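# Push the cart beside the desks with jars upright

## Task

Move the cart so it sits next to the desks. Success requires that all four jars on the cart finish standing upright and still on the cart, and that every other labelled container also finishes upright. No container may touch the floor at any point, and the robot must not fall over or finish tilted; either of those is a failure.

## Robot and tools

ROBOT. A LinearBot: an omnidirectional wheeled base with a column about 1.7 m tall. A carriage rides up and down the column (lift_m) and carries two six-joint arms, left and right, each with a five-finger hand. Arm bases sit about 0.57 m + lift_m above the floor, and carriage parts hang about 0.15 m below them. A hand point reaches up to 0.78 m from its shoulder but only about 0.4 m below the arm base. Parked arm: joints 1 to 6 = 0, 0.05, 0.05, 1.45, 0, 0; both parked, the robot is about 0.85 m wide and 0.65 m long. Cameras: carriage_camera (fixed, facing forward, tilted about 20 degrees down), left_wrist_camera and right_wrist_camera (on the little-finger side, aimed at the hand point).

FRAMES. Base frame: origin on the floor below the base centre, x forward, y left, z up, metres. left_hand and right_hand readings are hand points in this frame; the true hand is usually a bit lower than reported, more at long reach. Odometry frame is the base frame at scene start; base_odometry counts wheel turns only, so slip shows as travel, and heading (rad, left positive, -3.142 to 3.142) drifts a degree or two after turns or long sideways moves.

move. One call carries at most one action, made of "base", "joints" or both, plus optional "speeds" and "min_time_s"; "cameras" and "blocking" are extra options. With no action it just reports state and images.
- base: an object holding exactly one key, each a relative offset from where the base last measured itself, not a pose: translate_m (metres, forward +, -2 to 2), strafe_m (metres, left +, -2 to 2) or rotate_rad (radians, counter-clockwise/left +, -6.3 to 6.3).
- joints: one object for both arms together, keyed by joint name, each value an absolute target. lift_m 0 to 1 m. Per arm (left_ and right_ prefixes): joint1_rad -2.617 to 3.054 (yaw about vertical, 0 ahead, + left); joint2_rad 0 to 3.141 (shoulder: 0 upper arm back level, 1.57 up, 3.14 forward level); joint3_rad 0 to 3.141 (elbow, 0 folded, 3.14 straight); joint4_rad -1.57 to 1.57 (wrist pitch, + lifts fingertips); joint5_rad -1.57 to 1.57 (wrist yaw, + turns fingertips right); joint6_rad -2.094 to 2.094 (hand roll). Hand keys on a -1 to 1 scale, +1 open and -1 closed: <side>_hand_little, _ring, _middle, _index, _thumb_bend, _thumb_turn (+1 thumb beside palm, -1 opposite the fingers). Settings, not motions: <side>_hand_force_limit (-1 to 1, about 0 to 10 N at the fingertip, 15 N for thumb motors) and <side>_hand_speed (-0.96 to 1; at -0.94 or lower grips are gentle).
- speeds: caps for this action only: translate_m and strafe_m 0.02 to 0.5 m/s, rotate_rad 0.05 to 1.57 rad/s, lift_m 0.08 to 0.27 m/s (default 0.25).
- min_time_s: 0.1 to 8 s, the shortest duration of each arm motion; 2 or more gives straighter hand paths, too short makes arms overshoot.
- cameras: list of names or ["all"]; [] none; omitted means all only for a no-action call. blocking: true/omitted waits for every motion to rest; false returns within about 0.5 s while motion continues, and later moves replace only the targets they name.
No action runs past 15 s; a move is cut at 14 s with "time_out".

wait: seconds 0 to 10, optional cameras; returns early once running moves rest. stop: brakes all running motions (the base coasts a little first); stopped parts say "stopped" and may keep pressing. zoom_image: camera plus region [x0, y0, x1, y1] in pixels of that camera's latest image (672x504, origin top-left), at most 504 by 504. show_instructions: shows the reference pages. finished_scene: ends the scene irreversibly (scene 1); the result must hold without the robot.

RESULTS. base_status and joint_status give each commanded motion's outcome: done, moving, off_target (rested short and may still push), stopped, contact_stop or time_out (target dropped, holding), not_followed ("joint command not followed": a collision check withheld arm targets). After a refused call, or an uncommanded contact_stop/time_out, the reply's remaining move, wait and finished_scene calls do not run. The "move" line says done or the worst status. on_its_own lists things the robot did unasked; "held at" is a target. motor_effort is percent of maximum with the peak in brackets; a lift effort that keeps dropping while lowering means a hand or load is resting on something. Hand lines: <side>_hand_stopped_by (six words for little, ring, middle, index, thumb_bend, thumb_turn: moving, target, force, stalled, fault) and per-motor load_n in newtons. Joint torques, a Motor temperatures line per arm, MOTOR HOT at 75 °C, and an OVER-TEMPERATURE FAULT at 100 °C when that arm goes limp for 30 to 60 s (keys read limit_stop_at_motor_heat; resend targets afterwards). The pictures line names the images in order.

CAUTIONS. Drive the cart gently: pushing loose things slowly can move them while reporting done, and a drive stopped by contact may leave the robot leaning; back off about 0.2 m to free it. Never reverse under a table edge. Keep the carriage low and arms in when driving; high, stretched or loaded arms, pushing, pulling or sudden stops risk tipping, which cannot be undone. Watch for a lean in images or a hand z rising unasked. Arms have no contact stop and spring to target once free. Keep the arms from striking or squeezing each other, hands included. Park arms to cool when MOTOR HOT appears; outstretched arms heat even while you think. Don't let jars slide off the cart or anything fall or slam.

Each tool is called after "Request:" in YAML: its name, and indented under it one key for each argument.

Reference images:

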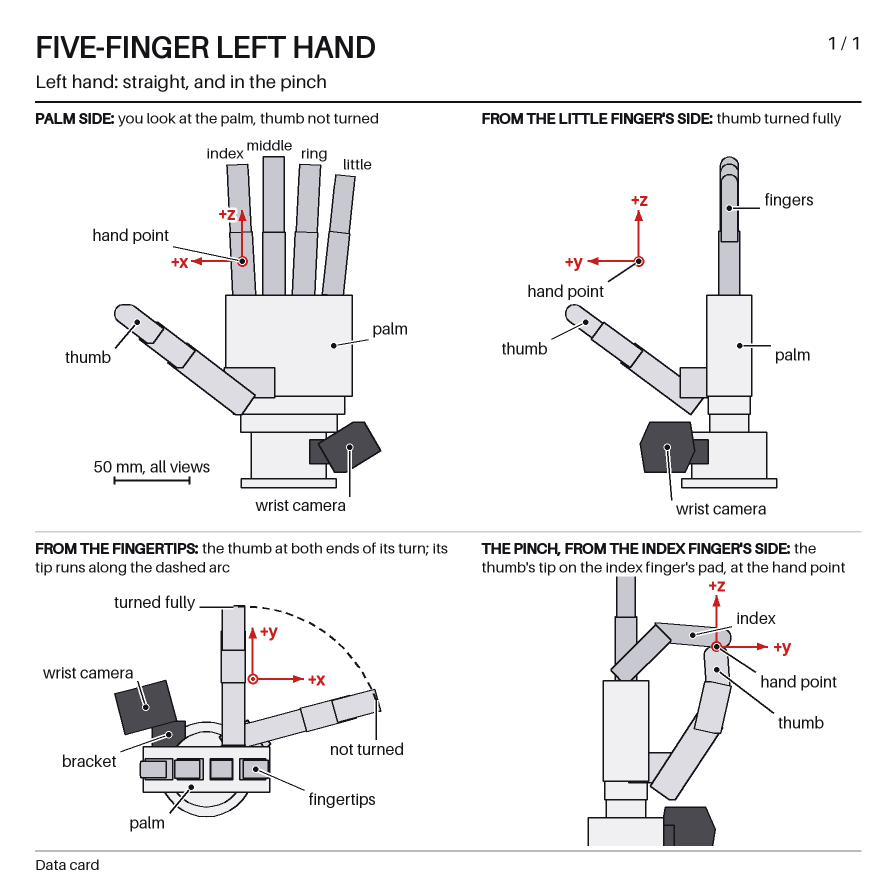

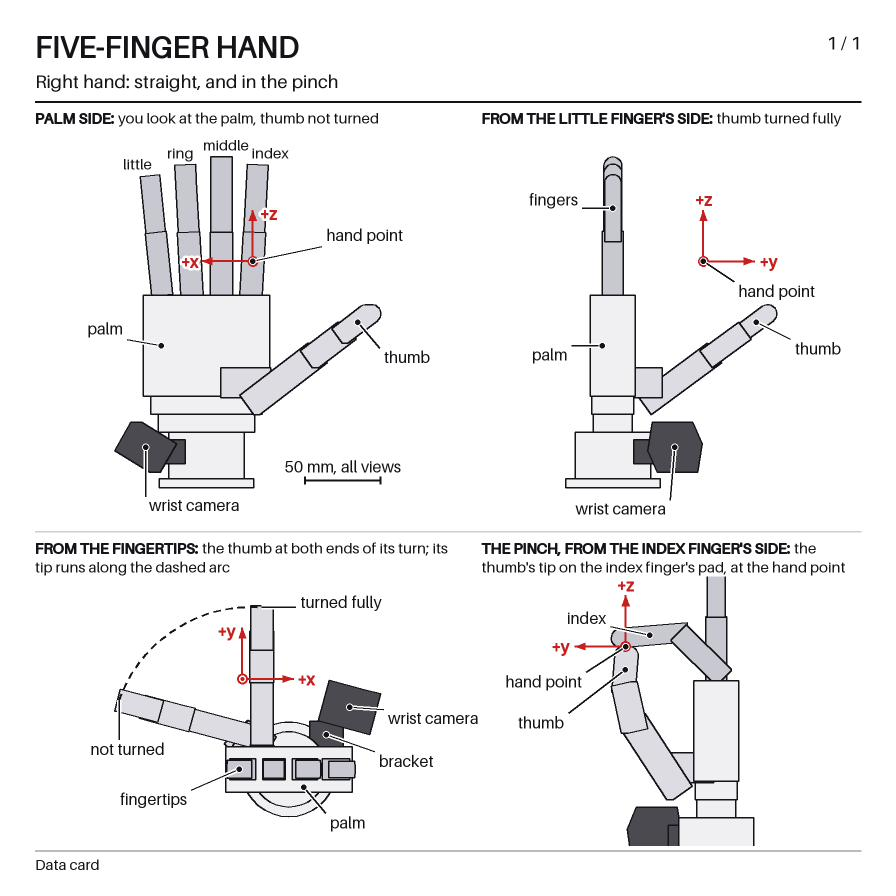

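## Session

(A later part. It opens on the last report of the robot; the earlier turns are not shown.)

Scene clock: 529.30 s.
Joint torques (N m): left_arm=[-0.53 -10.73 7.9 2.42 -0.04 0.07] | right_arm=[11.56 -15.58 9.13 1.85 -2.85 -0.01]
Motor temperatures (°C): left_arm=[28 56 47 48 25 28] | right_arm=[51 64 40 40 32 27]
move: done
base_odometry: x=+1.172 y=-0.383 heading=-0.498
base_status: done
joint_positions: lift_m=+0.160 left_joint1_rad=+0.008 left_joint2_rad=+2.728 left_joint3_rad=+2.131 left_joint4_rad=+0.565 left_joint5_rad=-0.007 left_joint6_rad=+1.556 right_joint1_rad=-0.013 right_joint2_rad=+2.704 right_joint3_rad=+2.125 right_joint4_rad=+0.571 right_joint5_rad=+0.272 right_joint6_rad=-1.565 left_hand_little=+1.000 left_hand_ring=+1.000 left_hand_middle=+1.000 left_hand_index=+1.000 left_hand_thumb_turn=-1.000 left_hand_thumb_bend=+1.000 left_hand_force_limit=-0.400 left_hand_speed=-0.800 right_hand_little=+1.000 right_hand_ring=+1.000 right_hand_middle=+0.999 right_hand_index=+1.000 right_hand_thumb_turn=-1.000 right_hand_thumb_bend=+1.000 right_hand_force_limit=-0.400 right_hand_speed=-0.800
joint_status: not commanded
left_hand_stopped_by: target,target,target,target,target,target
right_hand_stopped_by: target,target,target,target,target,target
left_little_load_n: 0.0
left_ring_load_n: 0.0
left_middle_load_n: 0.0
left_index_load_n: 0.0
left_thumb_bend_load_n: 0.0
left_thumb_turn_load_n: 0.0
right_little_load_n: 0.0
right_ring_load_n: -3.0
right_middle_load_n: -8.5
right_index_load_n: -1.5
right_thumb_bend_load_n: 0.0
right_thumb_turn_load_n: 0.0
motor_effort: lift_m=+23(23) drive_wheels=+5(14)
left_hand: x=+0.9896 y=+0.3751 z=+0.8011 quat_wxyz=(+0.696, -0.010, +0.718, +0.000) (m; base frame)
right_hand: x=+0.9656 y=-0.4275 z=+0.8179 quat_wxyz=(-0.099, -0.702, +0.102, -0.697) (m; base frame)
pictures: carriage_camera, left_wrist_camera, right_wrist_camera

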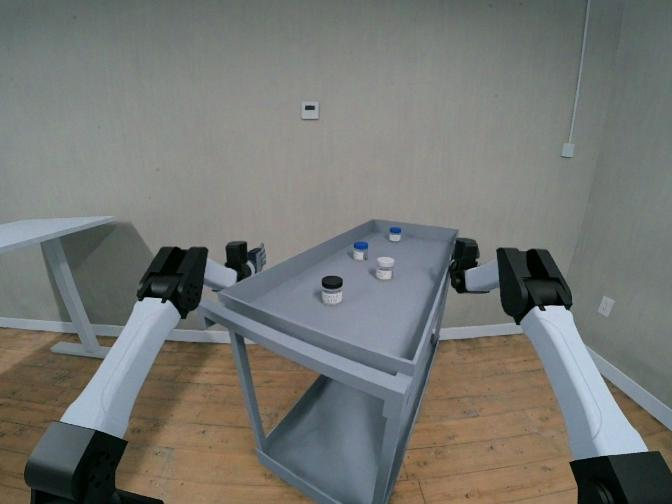

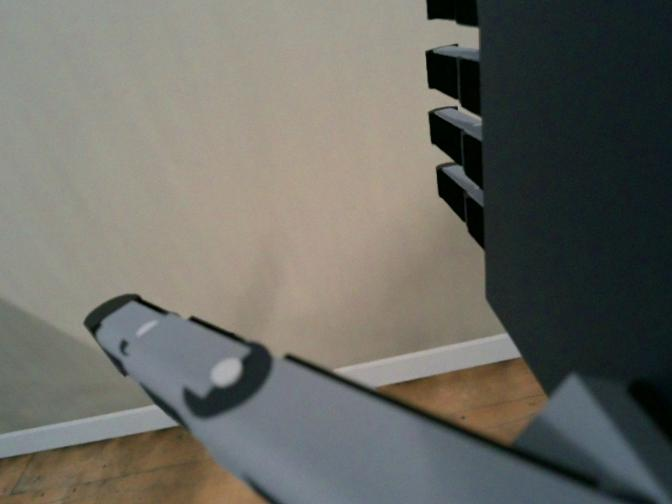

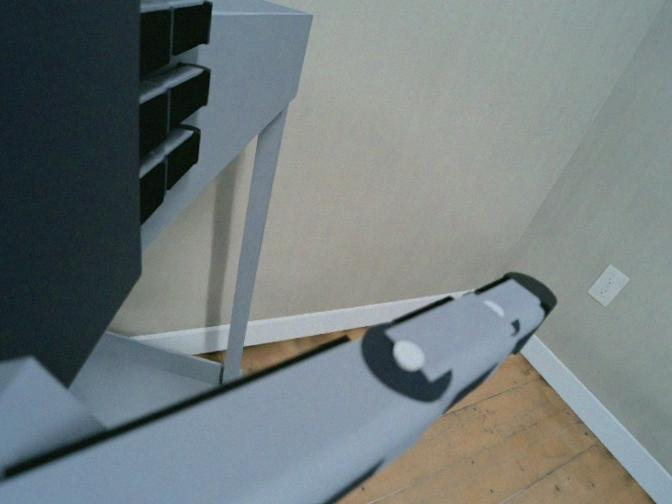

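Request:
move:
  joints: {"right_joint1_rad":-0.12,"right_joint5_rad":0,"left_joint1_rad":0.05}
  min_time_s: 1.5
  cameras: []

Request:
move:
  base: {"translate_m": -0.75}
  speeds: {"translate_m":0.3}
  cameras: ["carriage_camera"]

Request:
move:
  joints: {"lift_m":0.3,"left_joint1_rad":0,"left_joint2_rad":0.05,"left_joint3_rad":0.05,"left_joint4_rad":1.45,"left_joint5_rad":0,"left_joint6_rad":0,"right_joint1_rad":0,"right_joint2_rad":0.05,"right_joint3_rad":0.05,"right_joint4_rad":1.45,"right_joint5_rad":0,"right_joint6_rad":0}
  cameras: ["all"]

Scene clock: 543.67 s.
Joint torques (N m): left_arm=[0.64 -10.73 7.9 2.41 0 0.07] | right_arm=[-0.88 -15.6 9.18 1.88 -0.19 0.01]
Motor temperatures (°C): left_arm=[28 56 48 48 25 28] | right_arm=[49 64 41 39 36 27]
move: done
base_odometry: x=+1.172 y=-0.383 heading=-0.498
base_status: not commanded
joint_positions: lift_m=+0.160 left_joint1_rad=+0.046 left_joint2_rad=+2.728 left_joint3_rad=+2.131 left_joint4_rad=+0.565 left_joint5_rad=-0.007 left_joint6_rad=+1.556 right_joint1_rad=-0.113 right_joint2_rad=+2.704 right_joint3_rad=+2.125 right_joint4_rad=+0.571 right_joint5_rad=+0.015 right_joint6_rad=-1.565 left_hand_little=+1.000 left_hand_ring=+1.000 left_hand_middle=+1.000 left_hand_index=+1.000 left_hand_thumb_turn=-1.000 left_hand_thumb_bend=+1.000 left_hand_force_limit=-0.400 left_hand_speed=-0.800 right_hand_little=+1.000 right_hand_ring=+1.000 right_hand_middle=+1.000 right_hand_index=+1.000 right_hand_thumb_turn=-1.000 right_hand_thumb_bend=+1.000 right_hand_force_limit=-0.400 right_hand_speed=-0.800
joint_status: all done
left_hand_stopped_by: target,target,target,target,target,target
right_hand_stopped_by: target,target,target,target,target,target
left_little_load_n: 0.0
left_ring_load_n: 0.0
left_middle_load_n: 0.0
left_index_load_n: 0.0
left_thumb_bend_load_n: 0.0
left_thumb_turn_load_n: 0.5
right_little_load_n: 0.0
right_ring_load_n: 0.0
right_middle_load_n: 0.0
right_index_load_n: 0.0
right_thumb_bend_load_n: 0.0
right_thumb_turn_load_n: 0.5
motor_effort: lift_m=+22(23) drive_wheels=+2(5)
left_hand: x=+0.9865 y=+0.4045 z=+0.8011 quat_wxyz=(+0.696, -0.024, +0.718, +0.014) (m; base frame)
right_hand: x=+0.9775 y=-0.4565 z=+0.8177 quat_wxyz=(-0.043, -0.708, +0.047, -0.703) (m; base frame)
pictures: none
No camera images: "cameras" was empty.

Scene clock: 547.67 s.
Joint torques (N m): left_arm=[-0.27 -10.95 6.38 2.39 -0.04 0.06] | right_arm=[-1.06 -15.66 9.03 1.87 -0.13 0.03]
Motor temperatures (°C): left_arm=[28 56 47 48 25 28] | right_arm=[47 64 41 39 34 27]
move: done
base_odometry: x=+0.513 y=-0.025 heading=-0.498
base_status: done
joint_positions: lift_m=+0.160 left_joint1_rad=+0.056 left_joint2_rad=+2.729 left_joint3_rad=+2.153 left_joint4_rad=+0.561 left_joint5_rad=-0.003 left_joint6_rad=+1.557 right_joint1_rad=-0.113 right_joint2_rad=+2.705 right_joint3_rad=+2.126 right_joint4_rad=+0.571 right_joint5_rad=+0.012 right_joint6_rad=-1.565 left_hand_little=+1.000 left_hand_ring=+1.000 left_hand_middle=+1.000 left_hand_index=+1.000 left_hand_thumb_turn=-1.000 left_hand_thumb_bend=+1.000 left_hand_force_limit=-0.400 left_hand_speed=-0.800 right_hand_little=+1.000 right_hand_ring=+1.000 right_hand_middle=+1.000 right_hand_index=+1.000 right_hand_thumb_turn=-1.000 right_hand_thumb_bend=+1.000 right_hand_force_limit=-0.400 right_hand_speed=-0.800
joint_status: not commanded
left_hand_stopped_by: target,target,target,target,target,target
right_hand_stopped_by: target,target,target,target,target,target
left_little_load_n: 0.0
left_ring_load_n: 0.0
left_middle_load_n: 0.0
left_index_load_n: 0.0
left_thumb_bend_load_n: 0.0
left_thumb_turn_load_n: 0.5
right_little_load_n: 0.0
right_ring_load_n: 0.0
right_middle_load_n: 0.0
right_index_load_n: 0.0
right_thumb_bend_load_n: 0.0
right_thumb_turn_load_n: 0.0
motor_effort: lift_m=+22(23) drive_wheels=-4(11)
left_hand: x=+0.9882 y=+0.4115 z=+0.8101 quat_wxyz=(+0.702, -0.026, +0.712, +0.016) (m; base frame)
right_hand: x=+0.9778 y=-0.4559 z=+0.8174 quat_wxyz=(-0.042, -0.709, +0.046, -0.703) (m; base frame)
pictures: carriage_camera

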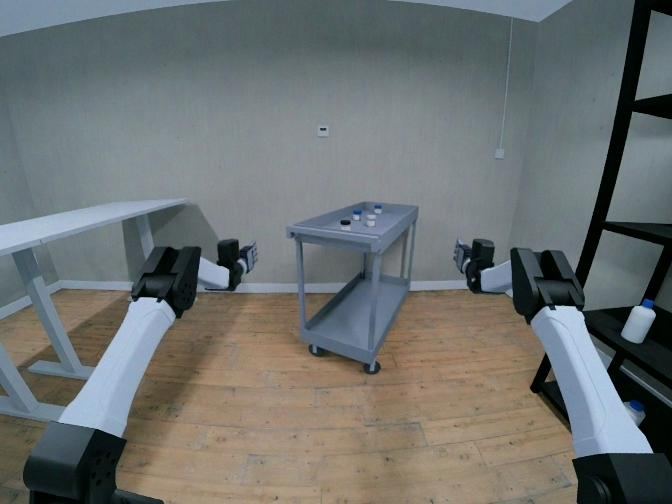

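Scene clock: 550.03 s.
Joint torques (N m): left_arm=[-0.44 2.39 3.84 0.19 -0.03 -0.27] | right_arm=[0.36 2.54 3.62 0.07 -0.13 0.23]
Motor temperatures (°C): left_arm=[28 56 47 48 25 28] | right_arm=[46 64 41 39 34 27]
move: done
base_odometry: x=+0.513 y=-0.025 heading=-0.498
base_status: not commanded
joint_positions: lift_m=+0.300 left_joint1_rad=+0.007 left_joint2_rad=+0.054 left_joint3_rad=+0.055 left_joint4_rad=+1.435 left_joint5_rad=-0.003 left_joint6_rad=+0.015 right_joint1_rad=-0.009 right_joint2_rad=+0.060 right_joint3_rad=+0.064 right_joint4_rad=+1.433 right_joint5_rad=+0.008 right_joint6_rad=-0.014 left_hand_little=+1.000 left_hand_ring=+1.000 left_hand_middle=+1.000 left_hand_index=+1.000 left_hand_thumb_turn=-1.000 left_hand_thumb_bend=+1.000 left_hand_force_limit=-0.400 left_hand_speed=-0.800 right_hand_little=+1.000 right_hand_ring=+1.000 right_hand_middle=+1.000 right_hand_index=+1.000 right_hand_thumb_turn=-1.000 right_hand_thumb_bend=+1.000 right_hand_force_limit=-0.400 right_hand_speed=-0.800
joint_status: all done
left_hand_stopped_by: target,target,target,target,target,target
right_hand_stopped_by: target,target,target,target,target,target
left_little_load_n: 0.0
left_ring_load_n: 0.0
left_middle_load_n: 0.0
left_index_load_n: 0.0
left_thumb_bend_load_n: 0.0
left_thumb_turn_load_n: 0.5
right_little_load_n: 0.0
right_ring_load_n: 0.0
right_middle_load_n: 0.0
right_index_load_n: 0.0
right_thumb_bend_load_n: 0.0
right_thumb_turn_load_n: 0.0
motor_effort: lift_m=+22(31) drive_wheels=-3(4)
left_hand: x=+0.3228 y=+0.2795 z=+1.2953 quat_wxyz=(+0.713, -0.048, +0.047, -0.698) (m; base frame)
right_hand: x=+0.3227 y=-0.2804 z=+1.2977 quat_wxyz=(+0.697, -0.045, +0.050, -0.714) (m; base frame)
pictures: carriage_camera, left_wrist_camera, right_wrist_camera

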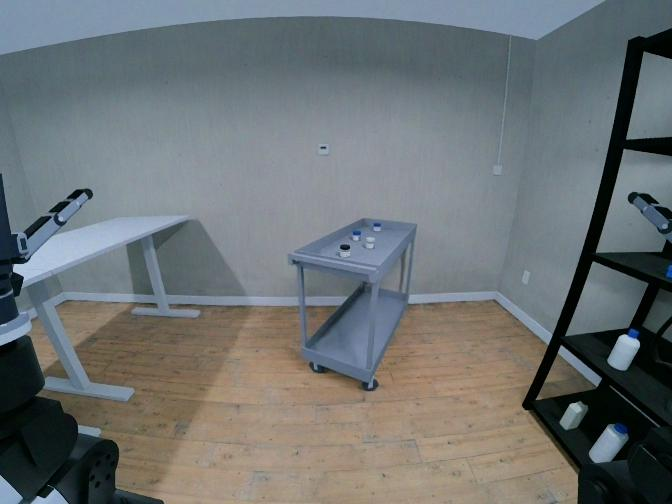

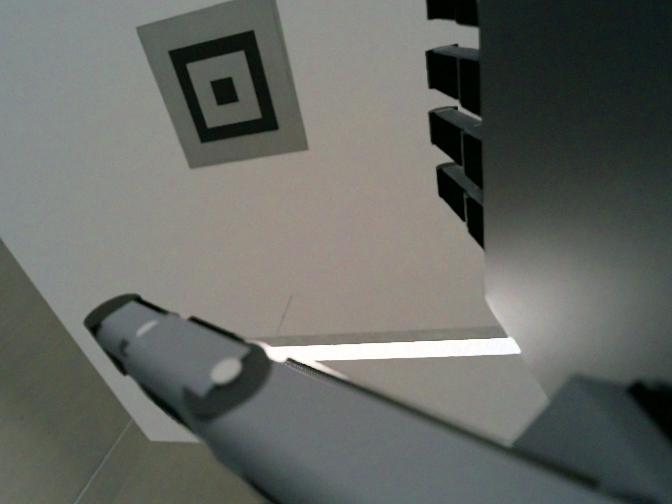

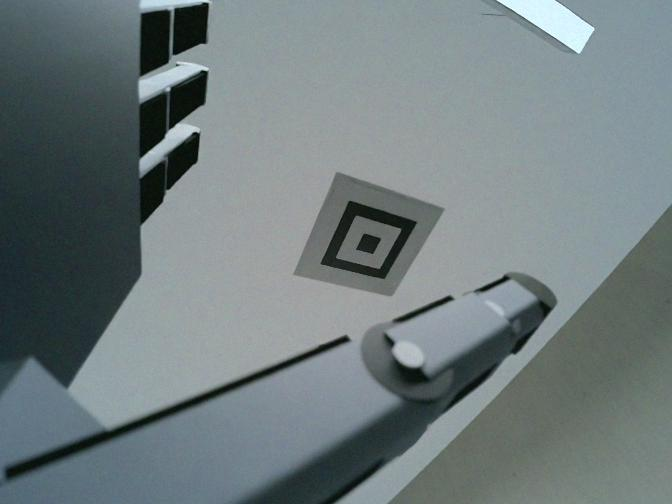

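Request:
zoom_image:
  camera: "carriage_camera"
  region: [280, 210, 430, 400]

Request:
zoom_image:
  camera: "carriage_camera"
  region: [295, 340, 395, 400]

Scaled by 2.653.

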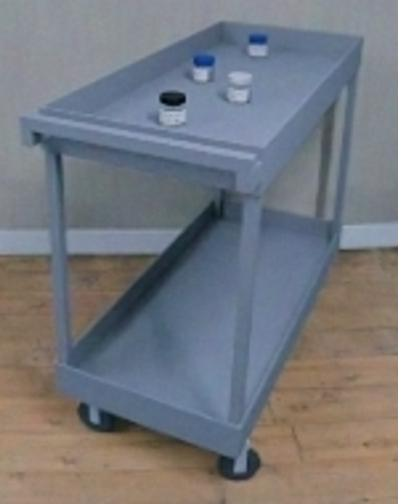

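Scaled by 5.040.

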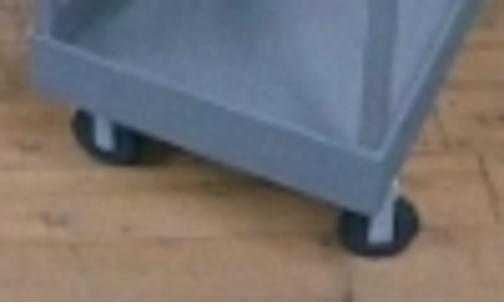

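Request:
move:
  base: {"rotate_rad": -0.48}
  cameras: []

Request:
move:
  base: {"strafe_m": 0.55}
  joints: {"left_joint1_rad":-0.5,"left_joint2_rad":1.98,"left_joint3_rad":0.86,"left_joint4_rad":0.87,"left_joint5_rad":-0.5,"right_joint1_rad":0.5,"right_joint2_rad":2.0,"right_joint3_rad":0.86,"right_joint4_rad":0.87,"right_joint5_rad":0.5,"lift_m":0.36}
  min_time_s: 3
  cameras: ["all"]

Scene clock: 606.03 s.
Joint torques (N m): left_arm=[-0.49 2.4 3.85 0.17 -0.03 -0.27] | right_arm=[0.54 2.7 3.55 0.04 -0.14 0.27]
Motor temperatures (°C): left_arm=[27 44 41 42 25 28] | right_arm=[34 49 37 32 30 27]
move: done
base_odometry: x=+0.513 y=-0.025 heading=-0.978
base_status: done
joint_positions: lift_m=+0.300 left_joint1_rad=+0.007 left_joint2_rad=+0.054 left_joint3_rad=+0.055 left_joint4_rad=+1.440 left_joint5_rad=-0.003 left_joint6_rad=+0.014 right_joint1_rad=-0.009 right_joint2_rad=+0.060 right_joint3_rad=+0.064 right_joint4_rad=+1.439 right_joint5_rad=+0.008 right_joint6_rad=-0.012 left_hand_little=+1.000 left_hand_ring=+1.000 left_hand_middle=+1.000 left_hand_index=+1.000 left_hand_thumb_turn=-1.000 left_hand_thumb_bend=+1.000 left_hand_force_limit=-0.400 left_hand_speed=-0.800 right_hand_little=+1.000 right_hand_ring=+1.000 right_hand_middle=+1.000 right_hand_index=+1.000 right_hand_thumb_turn=-1.000 right_hand_thumb_bend=+1.000 right_hand_force_limit=-0.400 right_hand_speed=-0.800
joint_status: not commanded
left_hand_stopped_by: target,target,target,target,target,target
right_hand_stopped_by: target,target,target,target,target,target
left_little_load_n: 0.0
left_ring_load_n: 0.0
left_middle_load_n: 0.0
left_index_load_n: 0.0
left_thumb_bend_load_n: 0.0
left_thumb_turn_load_n: 0.0
right_little_load_n: 0.0
right_ring_load_n: 0.0
right_middle_load_n: 0.0
right_index_load_n: 0.0
right_thumb_bend_load_n: 0.0
right_thumb_turn_load_n: 0.0
motor_effort: lift_m=+22(22) drive_wheels=+4(12)
left_hand: x=+0.3216 y=+0.2794 z=+1.2957 quat_wxyz=(+0.713, -0.047, +0.045, -0.698) (m; base frame)
right_hand: x=+0.3211 y=-0.2803 z=+1.2983 quat_wxyz=(+0.698, -0.043, +0.048, -0.713) (m; base frame)
pictures: none
No camera images: "cameras" was empty.

Scene clock: 609.33 s.
Joint torques (N m): left_arm=[-0.46 -6.08 6.16 2.19 -0.31 -0.26] | right_arm=[0.25 -9.17 7.12 1.63 0.25 0.25]
move: done
base_odometry: x=+0.970 y=+0.282 heading=-0.978
base_status: done
joint_positions: lift_m=+0.360 left_joint1_rad=-0.493 left_joint2_rad=+1.977 left_joint3_rad=+0.834 left_joint4_rad=+0.871 left_joint5_rad=-0.483 left_joint6_rad=+0.013 right_joint1_rad=+0.495 right_joint2_rad=+1.983 right_joint3_rad=+0.831 right_joint4_rad=+0.883 right_joint5_rad=+0.485 right_joint6_rad=-0.012 left_hand_little=+1.000 left_hand_ring=+1.000 left_hand_middle=+1.000 left_hand_index=+1.000 left_hand_thumb_turn=-1.000 left_hand_thumb_bend=+1.000 left_hand_force_limit=-0.400 left_hand_speed=-0.800 right_hand_little=+1.000 right_hand_ring=+1.000 right_hand_middle=+1.000 right_hand_index=+1.000 right_hand_thumb_turn=-1.000 right_hand_thumb_bend=+1.000 right_hand_force_limit=-0.400 right_hand_speed=-0.800
joint_status: all done
left_hand_stopped_by: target,target,target,target,target,target
right_hand_stopped_by: target,target,target,target,target,target
left_little_load_n: 0.0
left_ring_load_n: 0.0
left_middle_load_n: 0.0
left_index_load_n: 0.0
left_thumb_bend_load_n: 0.0
left_thumb_turn_load_n: 0.0
right_little_load_n: 0.0
right_ring_load_n: 0.0
right_middle_load_n: 0.0
right_index_load_n: 0.0
right_thumb_bend_load_n: 0.0
right_thumb_turn_load_n: 0.0
motor_effort: lift_m=+22(27) drive_wheels=-7(18)
left_hand: x=+0.7088 y=+0.1206 z=+0.9392 quat_wxyz=(+0.467, -0.517, +0.593, -0.403) (m; base frame)
right_hand: x=+0.7084 y=-0.1199 z=+0.9377 quat_wxyz=(+0.404, -0.592, +0.517, -0.468) (m; base frame)
pictures: carriage_camera, left_wrist_camera, right_wrist_camera

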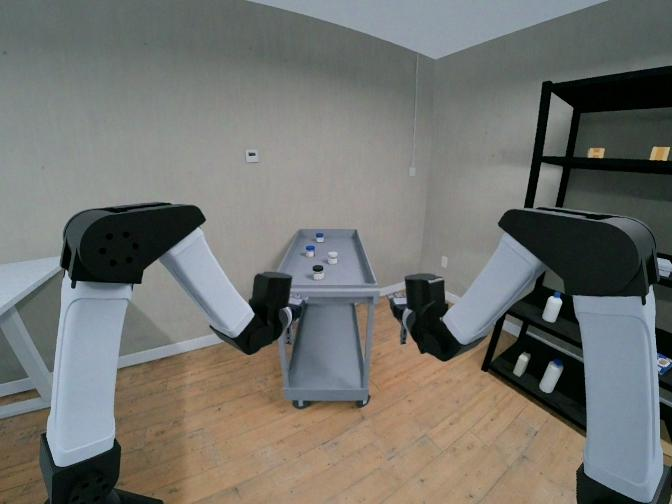

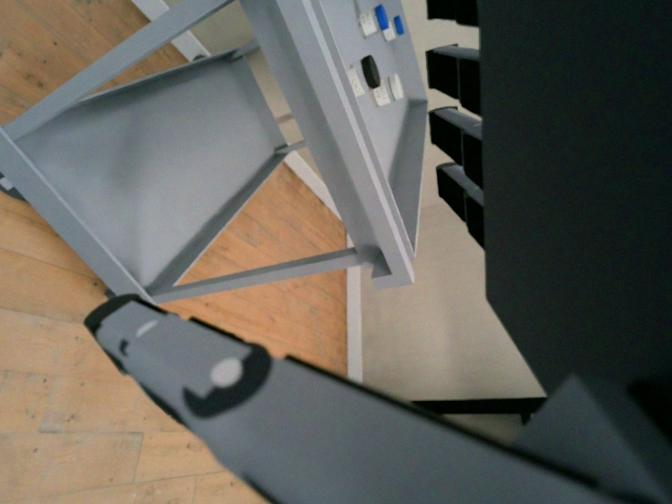

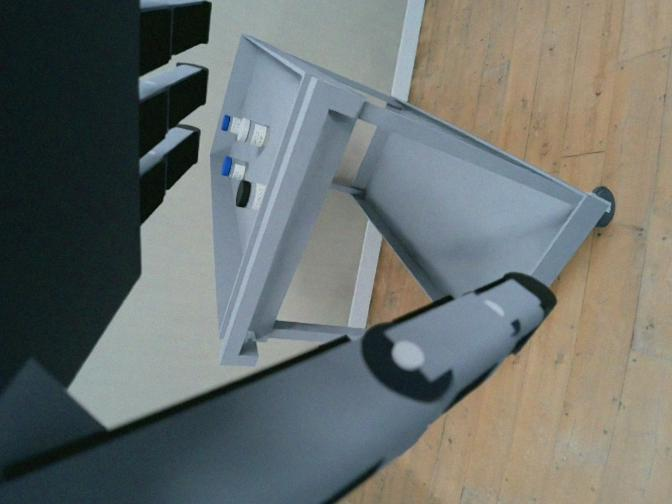

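Request:
zoom_image:
  camera: "left_wrist_camera"
  region: [230, 0, 430, 300]

Request:
zoom_image:
  camera: "carriage_camera"
  region: [260, 220, 400, 320]

Scaled by 1.680.

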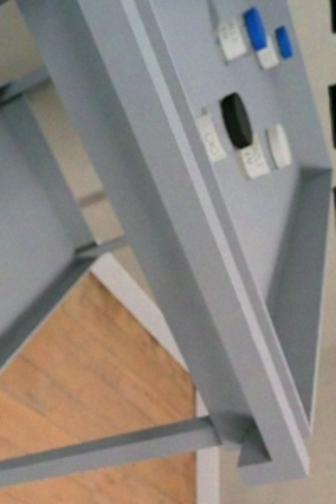

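Scaled by 3.600.

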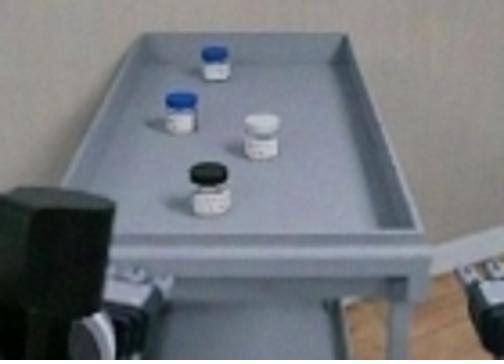

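Request:
move:
  base: {"rotate_rad": 0.03}
  cameras: []

Request:
move:
  base: {"strafe_m": 0.03}
  speeds: {"strafe_m":0.1}
  cameras: []

Request:
move:
  base: {"translate_m": 0.27}
  speeds: {"translate_m":0.2}
  cameras: ["all"]

Request:
zoom_image:
  camera: "carriage_camera"
  region: [260, 230, 420, 350]

Scene clock: 619.03 s.
Joint torques (N m): left_arm=[-0.1 -6.06 6.06 2.21 -0.32 -0.25] | right_arm=[-0.1 -9.06 6.84 1.63 0.2 0.24]
move: done
base_odometry: x=+0.970 y=+0.282 heading=-0.949
base_status: done
joint_positions: lift_m=+0.360 left_joint1_rad=-0.495 left_joint2_rad=+1.977 left_joint3_rad=+0.836 left_joint4_rad=+0.870 left_joint5_rad=-0.490 left_joint6_rad=+0.013 right_joint1_rad=+0.498 right_joint2_rad=+1.983 right_joint3_rad=+0.834 right_joint4_rad=+0.882 right_joint5_rad=+0.491 right_joint6_rad=-0.012 left_hand_little=+1.000 left_hand_ring=+1.000 left_hand_middle=+1.000 left_hand_index=+1.000 left_hand_thumb_turn=-1.000 left_hand_thumb_bend=+1.000 left_hand_force_limit=-0.400 left_hand_speed=-0.800 right_hand_little=+1.000 right_hand_ring=+1.000 right_hand_middle=+1.000 right_hand_index=+1.000 right_hand_thumb_turn=-1.000 right_hand_thumb_bend=+1.000 right_hand_force_limit=-0.400 right_hand_speed=-0.800
joint_status: not commanded
left_hand_stopped_by: target,target,target,target,target,target
right_hand_stopped_by: target,target,target,target,target,target
left_little_load_n: 0.0
left_ring_load_n: 0.0
left_middle_load_n: 0.0
left_index_load_n: 0.0
left_thumb_bend_load_n: 0.0
left_thumb_turn_load_n: 0.0
right_little_load_n: -0.5
right_ring_load_n: 0.0
right_middle_load_n: 0.0
right_index_load_n: 0.0
right_thumb_bend_load_n: 0.0
right_thumb_turn_load_n: 0.0
motor_effort: lift_m=+22(22) drive_wheels=-8(10)
left_hand: x=+0.7090 y=+0.1204 z=+0.9397 quat_wxyz=(+0.469, -0.518, +0.592, -0.402) (m; base frame)
right_hand: x=+0.7089 y=-0.1194 z=+0.9388 quat_wxyz=(+0.404, -0.591, +0.517, -0.469) (m; base frame)
pictures: none
No camera images: "cameras" was empty.

Scene clock: 620.03 s.
Joint torques (N m): left_arm=[-0.18 -6.15 5.94 2.2 -0.25 -0.26] | right_arm=[-0.14 -9.18 6.74 1.63 0.16 0.25]
move: done
base_odometry: x=+0.994 y=+0.300 heading=-0.948
base_status: done
joint_positions: lift_m=+0.360 left_joint1_rad=-0.495 left_joint2_rad=+1.977 left_joint3_rad=+0.836 left_joint4_rad=+0.869 left_joint5_rad=-0.492 left_joint6_rad=+0.013 right_joint1_rad=+0.498 right_joint2_rad=+1.983 right_joint3_rad=+0.834 right_joint4_rad=+0.882 right_joint5_rad=+0.493 right_joint6_rad=-0.012 left_hand_little=+1.000 left_hand_ring=+1.000 left_hand_middle=+1.000 left_hand_index=+1.000 left_hand_thumb_turn=-1.000 left_hand_thumb_bend=+1.000 left_hand_force_limit=-0.400 left_hand_speed=-0.800 right_hand_little=+1.000 right_hand_ring=+1.000 right_hand_middle=+1.000 right_hand_index=+1.000 right_hand_thumb_turn=-1.000 right_hand_thumb_bend=+1.000 right_hand_force_limit=-0.400 right_hand_speed=-0.800
joint_status: not commanded
left_hand_stopped_by: target,target,target,target,target,target
right_hand_stopped_by: target,target,target,target,target,target
left_little_load_n: 0.0
left_ring_load_n: 0.0
left_middle_load_n: 0.0
left_index_load_n: 0.0
left_thumb_bend_load_n: 0.0
left_thumb_turn_load_n: 0.0
right_little_load_n: 0.0
right_ring_load_n: 0.0
right_middle_load_n: 0.0
right_index_load_n: 0.0
right_thumb_bend_load_n: 0.0
right_thumb_turn_load_n: 0.0
motor_effort: lift_m=+22(22) drive_wheels=-9(14)
left_hand: x=+0.7091 y=+0.1208 z=+0.9397 quat_wxyz=(+0.470, -0.518, +0.591, -0.401) (m; base frame)
right_hand: x=+0.7088 y=-0.1193 z=+0.9389 quat_wxyz=(+0.404, -0.590, +0.517, -0.470) (m; base frame)
pictures: none
No camera images: "cameras" was empty.

Scene clock: 622.47 s.
Joint torques (N m): left_arm=[-0.02 -6.11 6.19 2.25 -0.25 -0.25] | right_arm=[-0.23 -9.03 6.82 1.67 0.18 0.24]
move: done
base_odometry: x=+1.152 y=+0.080 heading=-0.947
base_status: done
joint_positions: lift_m=+0.360 left_joint1_rad=-0.496 left_joint2_rad=+1.977 left_joint3_rad=+0.836 left_joint4_rad=+0.868 left_joint5_rad=-0.492 left_joint6_rad=+0.013 right_joint1_rad=+0.498 right_joint2_rad=+1.983 right_joint3_rad=+0.834 right_joint4_rad=+0.881 right_joint5_rad=+0.493 right_joint6_rad=-0.012 left_hand_little=+1.000 left_hand_ring=+1.000 left_hand_middle=+1.000 left_hand_index=+1.000 left_hand_thumb_turn=-1.000 left_hand_thumb_bend=+1.000 left_hand_force_limit=-0.400 left_hand_speed=-0.800 right_hand_little=+1.000 right_hand_ring=+1.000 right_hand_middle=+1.000 right_hand_index=+1.000 right_hand_thumb_turn=-1.000 right_hand_thumb_bend=+1.000 right_hand_force_limit=-0.400 right_hand_speed=-0.800
joint_status: not commanded
left_hand_stopped_by: target,target,target,target,target,target
right_hand_stopped_by: target,target,target,target,target,target
left_little_load_n: 0.0
left_ring_load_n: 0.0
left_middle_load_n: 0.0
left_index_load_n: 0.0
left_thumb_bend_load_n: 0.0
left_thumb_turn_load_n: 0.0
right_little_load_n: 0.0
right_ring_load_n: 0.0
right_middle_load_n: -0.5
right_index_load_n: 0.0
right_thumb_bend_load_n: 0.0
right_thumb_turn_load_n: 0.5
motor_effort: lift_m=+22(22) drive_wheels=-7(11)
left_hand: x=+0.7088 y=+0.1206 z=+0.9394 quat_wxyz=(+0.469, -0.518, +0.592, -0.401) (m; base frame)
right_hand: x=+0.7088 y=-0.1193 z=+0.9387 quat_wxyz=(+0.404, -0.591, +0.518, -0.469) (m; base frame)
pictures: carriage_camera, left_wrist_camera, right_wrist_camera

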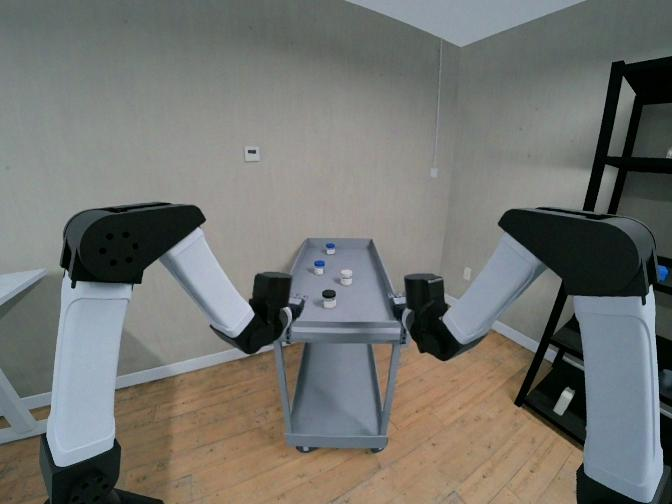

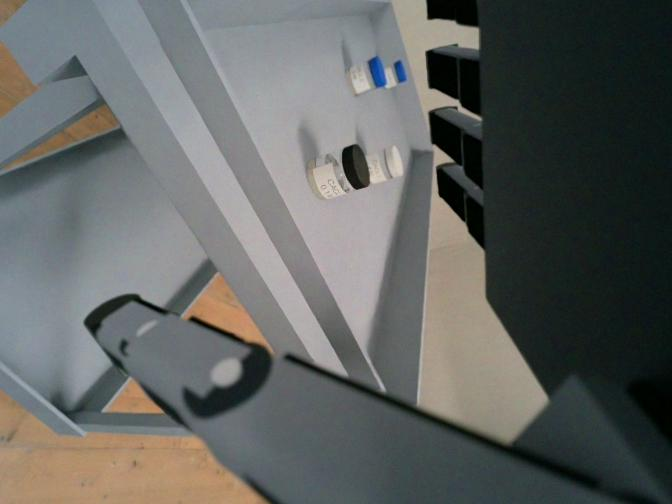

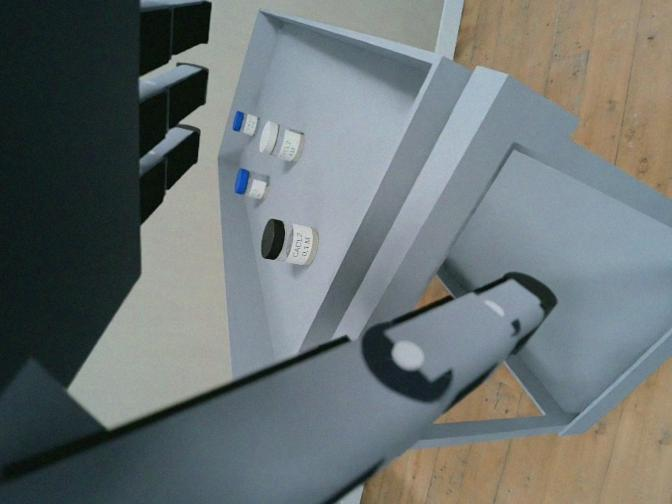

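Scaled by 3.150.

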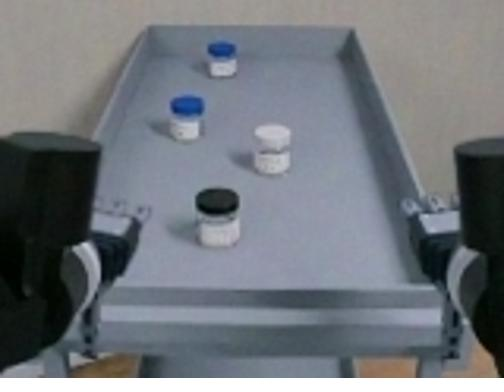

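Request:
move:
  joints: {"lift_m":0.5,"right_joint1_rad":0.3,"right_joint2_rad":2.37,"right_joint3_rad":1.92,"right_joint4_rad":-1.0,"right_joint5_rad":0}
  min_time_s: 2.5
  cameras: ["right_wrist_camera","carriage_camera"]

Scene clock: 640.60 s.
Joint torques (N m): left_arm=[-0.12 -6.78 5.55 2.31 -0.25 -0.24] | right_arm=[-0.94 -12.23 7.73 0.33 -0.12 0.24]
move: done
base_odometry: x=+1.152 y=+0.080 heading=-0.947
base_status: not commanded
joint_positions: lift_m=+0.500 left_joint1_rad=-0.496 left_joint2_rad=+1.985 left_joint3_rad=+0.842 left_joint4_rad=+0.860 left_joint5_rad=-0.492 left_joint6_rad=+0.012 right_joint1_rad=+0.308 right_joint2_rad=+2.346 right_joint3_rad=+1.889 right_joint4_rad=-0.983 right_joint5_rad=+0.015 right_joint6_rad=-0.011 left_hand_little=+1.000 left_hand_ring=+1.000 left_hand_middle=+1.000 left_hand_index=+1.000 left_hand_thumb_turn=-1.000 left_hand_thumb_bend=+1.000 left_hand_force_limit=-0.400 left_hand_speed=-0.800 right_hand_little=+1.000 right_hand_ring=+1.000 right_hand_middle=+1.000 right_hand_index=+1.000 right_hand_thumb_turn=-1.000 right_hand_thumb_bend=+1.000 right_hand_force_limit=-0.400 right_hand_speed=-0.800
joint_status: all done
left_hand_stopped_by: target,target,target,target,target,target
right_hand_stopped_by: target,target,target,target,target,target
left_little_load_n: 0.0
left_ring_load_n: 0.0
left_middle_load_n: 0.0
left_index_load_n: 0.0
left_thumb_bend_load_n: 0.0
left_thumb_turn_load_n: 0.0
right_little_load_n: 0.0
right_ring_load_n: 0.0
right_middle_load_n: 0.0
right_index_load_n: 0.0
right_thumb_bend_load_n: 0.0
right_thumb_turn_load_n: 0.0
motor_effort: lift_m=+21(28) drive_wheels=-6(6)
left_hand: x=+0.7091 y=+0.1204 z=+1.0762 quat_wxyz=(+0.468, -0.519, +0.595, -0.398) (m; base frame)
right_hand: x=+0.6232 y=-0.1530 z=+1.0229 quat_wxyz=(+0.048, -0.808, +0.585, -0.045) (m; base frame)
pictures: carriage_camera, right_wrist_camera

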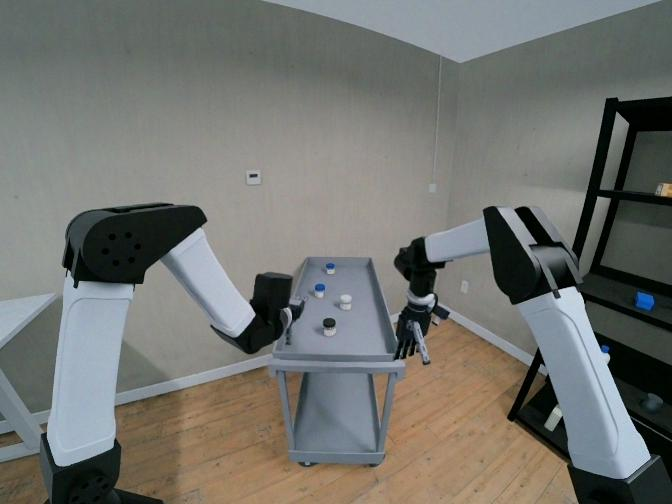

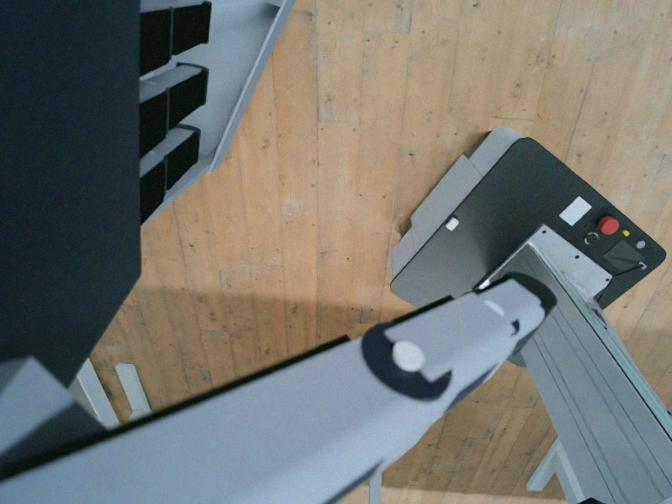

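Request:
zoom_image:
  camera: "carriage_camera"
  region: [265, 330, 345, 380]

Request:
zoom_image:
  camera: "carriage_camera"
  region: [345, 340, 415, 390]

Request:
zoom_image:
  camera: "right_wrist_camera"
  region: [140, 0, 340, 230]

Scaled by 6.300.

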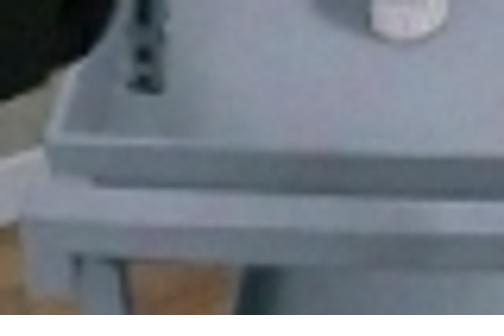

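Scaled by 7.200.

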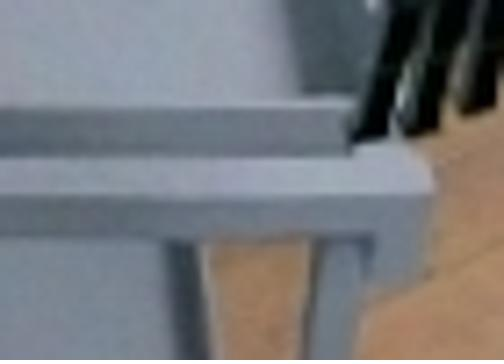

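Scaled by 2.191.

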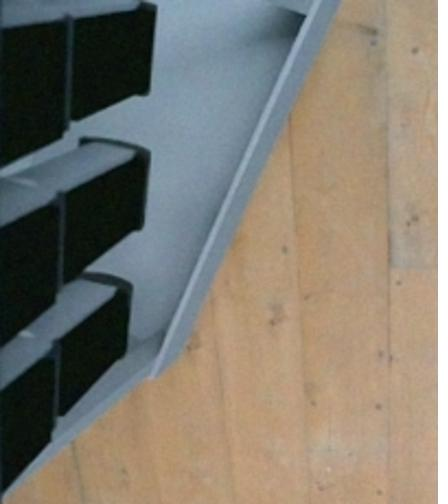

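Request:
move:
  joints: {"lift_m":0.42,"right_joint1_rad":0.575,"right_joint2_rad":2.0,"right_joint3_rad":0.86,"right_joint4_rad":0.87,"right_joint5_rad":0.59,"right_joint6_rad":0.15,"left_joint1_rad":-0.575,"left_joint5_rad":-0.59,"left_joint6_rad":-0.15,"left_hand_little":0,"left_hand_ring":0,"left_hand_middle":0,"left_hand_index":0,"right_hand_little":0,"right_hand_ring":0,"right_hand_middle":0,"right_hand_index":0}
  min_time_s: 2.5
  cameras: ["all"]

Scene clock: 675.40 s.
Joint torques (N m): left_arm=[-0.46 -6.76 5.49 2.32 -0.36 -0.24] | right_arm=[0.32 -15.1 3.54 1.87 0.25 0.24]
Motor temperatures (°C): left_arm=[27 47 41 47 25 28] | right_arm=[31 56 37 31 29 27]
move: done
base_odometry: x=+1.152 y=+0.080 heading=-0.947
base_status: not commanded
joint_positions: lift_m=+0.420 left_joint1_rad=-0.568 left_joint2_rad=+1.986 left_joint3_rad=+0.844 left_joint4_rad=+0.856 left_joint5_rad=-0.573 left_joint6_rad=-0.136 right_joint1_rad=+0.567 right_joint2_rad=+2.042 right_joint3_rad=+0.874 right_joint4_rad=+0.850 right_joint5_rad=+0.575 right_joint6_rad=+0.137 left_hand_little=+0.000 left_hand_ring=+0.000 left_hand_middle=+0.000 left_hand_index=+0.000 left_hand_thumb_turn=-1.000 left_hand_thumb_bend=+1.000 left_hand_force_limit=-0.400 left_hand_speed=-0.800 right_hand_little=+0.000 right_hand_ring=+0.000 right_hand_middle=+0.000 right_hand_index=+0.000 right_hand_thumb_turn=-1.000 right_hand_thumb_bend=+1.000 right_hand_force_limit=-0.400 right_hand_speed=-0.800
joint_status: all done
left_hand_stopped_by: target,target,target,target,target,target
right_hand_stopped_by: target,target,target,target,target,target
left_little_load_n: 0.0
left_ring_load_n: 0.0
left_middle_load_n: 0.0
left_index_load_n: 0.0
left_thumb_bend_load_n: 0.0
left_thumb_turn_load_n: 0.0
right_little_load_n: 0.0
right_ring_load_n: 0.0
right_middle_load_n: 0.5
right_index_load_n: 0.0
right_thumb_bend_load_n: 0.0
right_thumb_turn_load_n: 0.0
motor_effort: lift_m=+22(26) drive_wheels=-5(6)
left_hand: x=+0.6985 y=+0.0926 z=+1.0005 quat_wxyz=(+0.447, -0.557, +0.556, -0.426) (m; base frame)
right_hand: x=+0.7022 y=-0.0910 z=+0.9830 quat_wxyz=(+0.414, -0.564, +0.559, -0.445) (m; base frame)
pictures: carriage_camera, left_wrist_camera, right_wrist_camera

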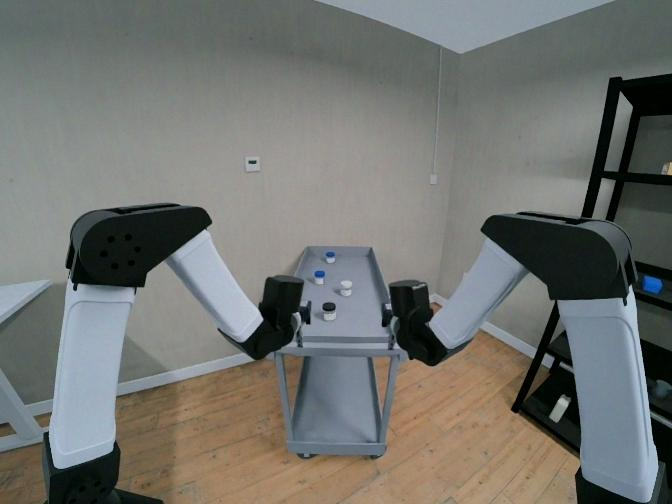

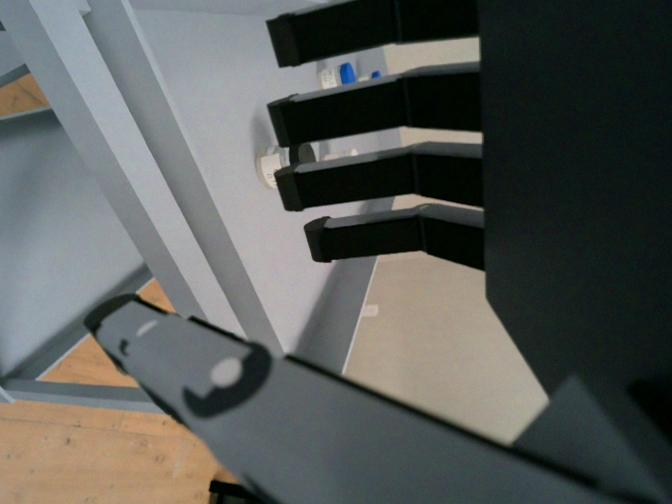

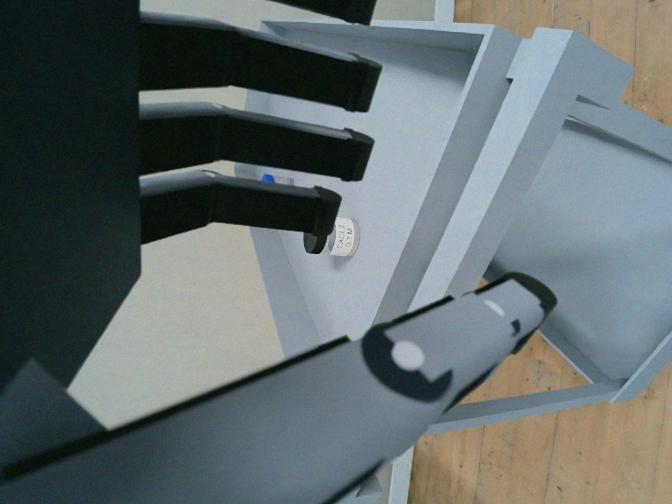

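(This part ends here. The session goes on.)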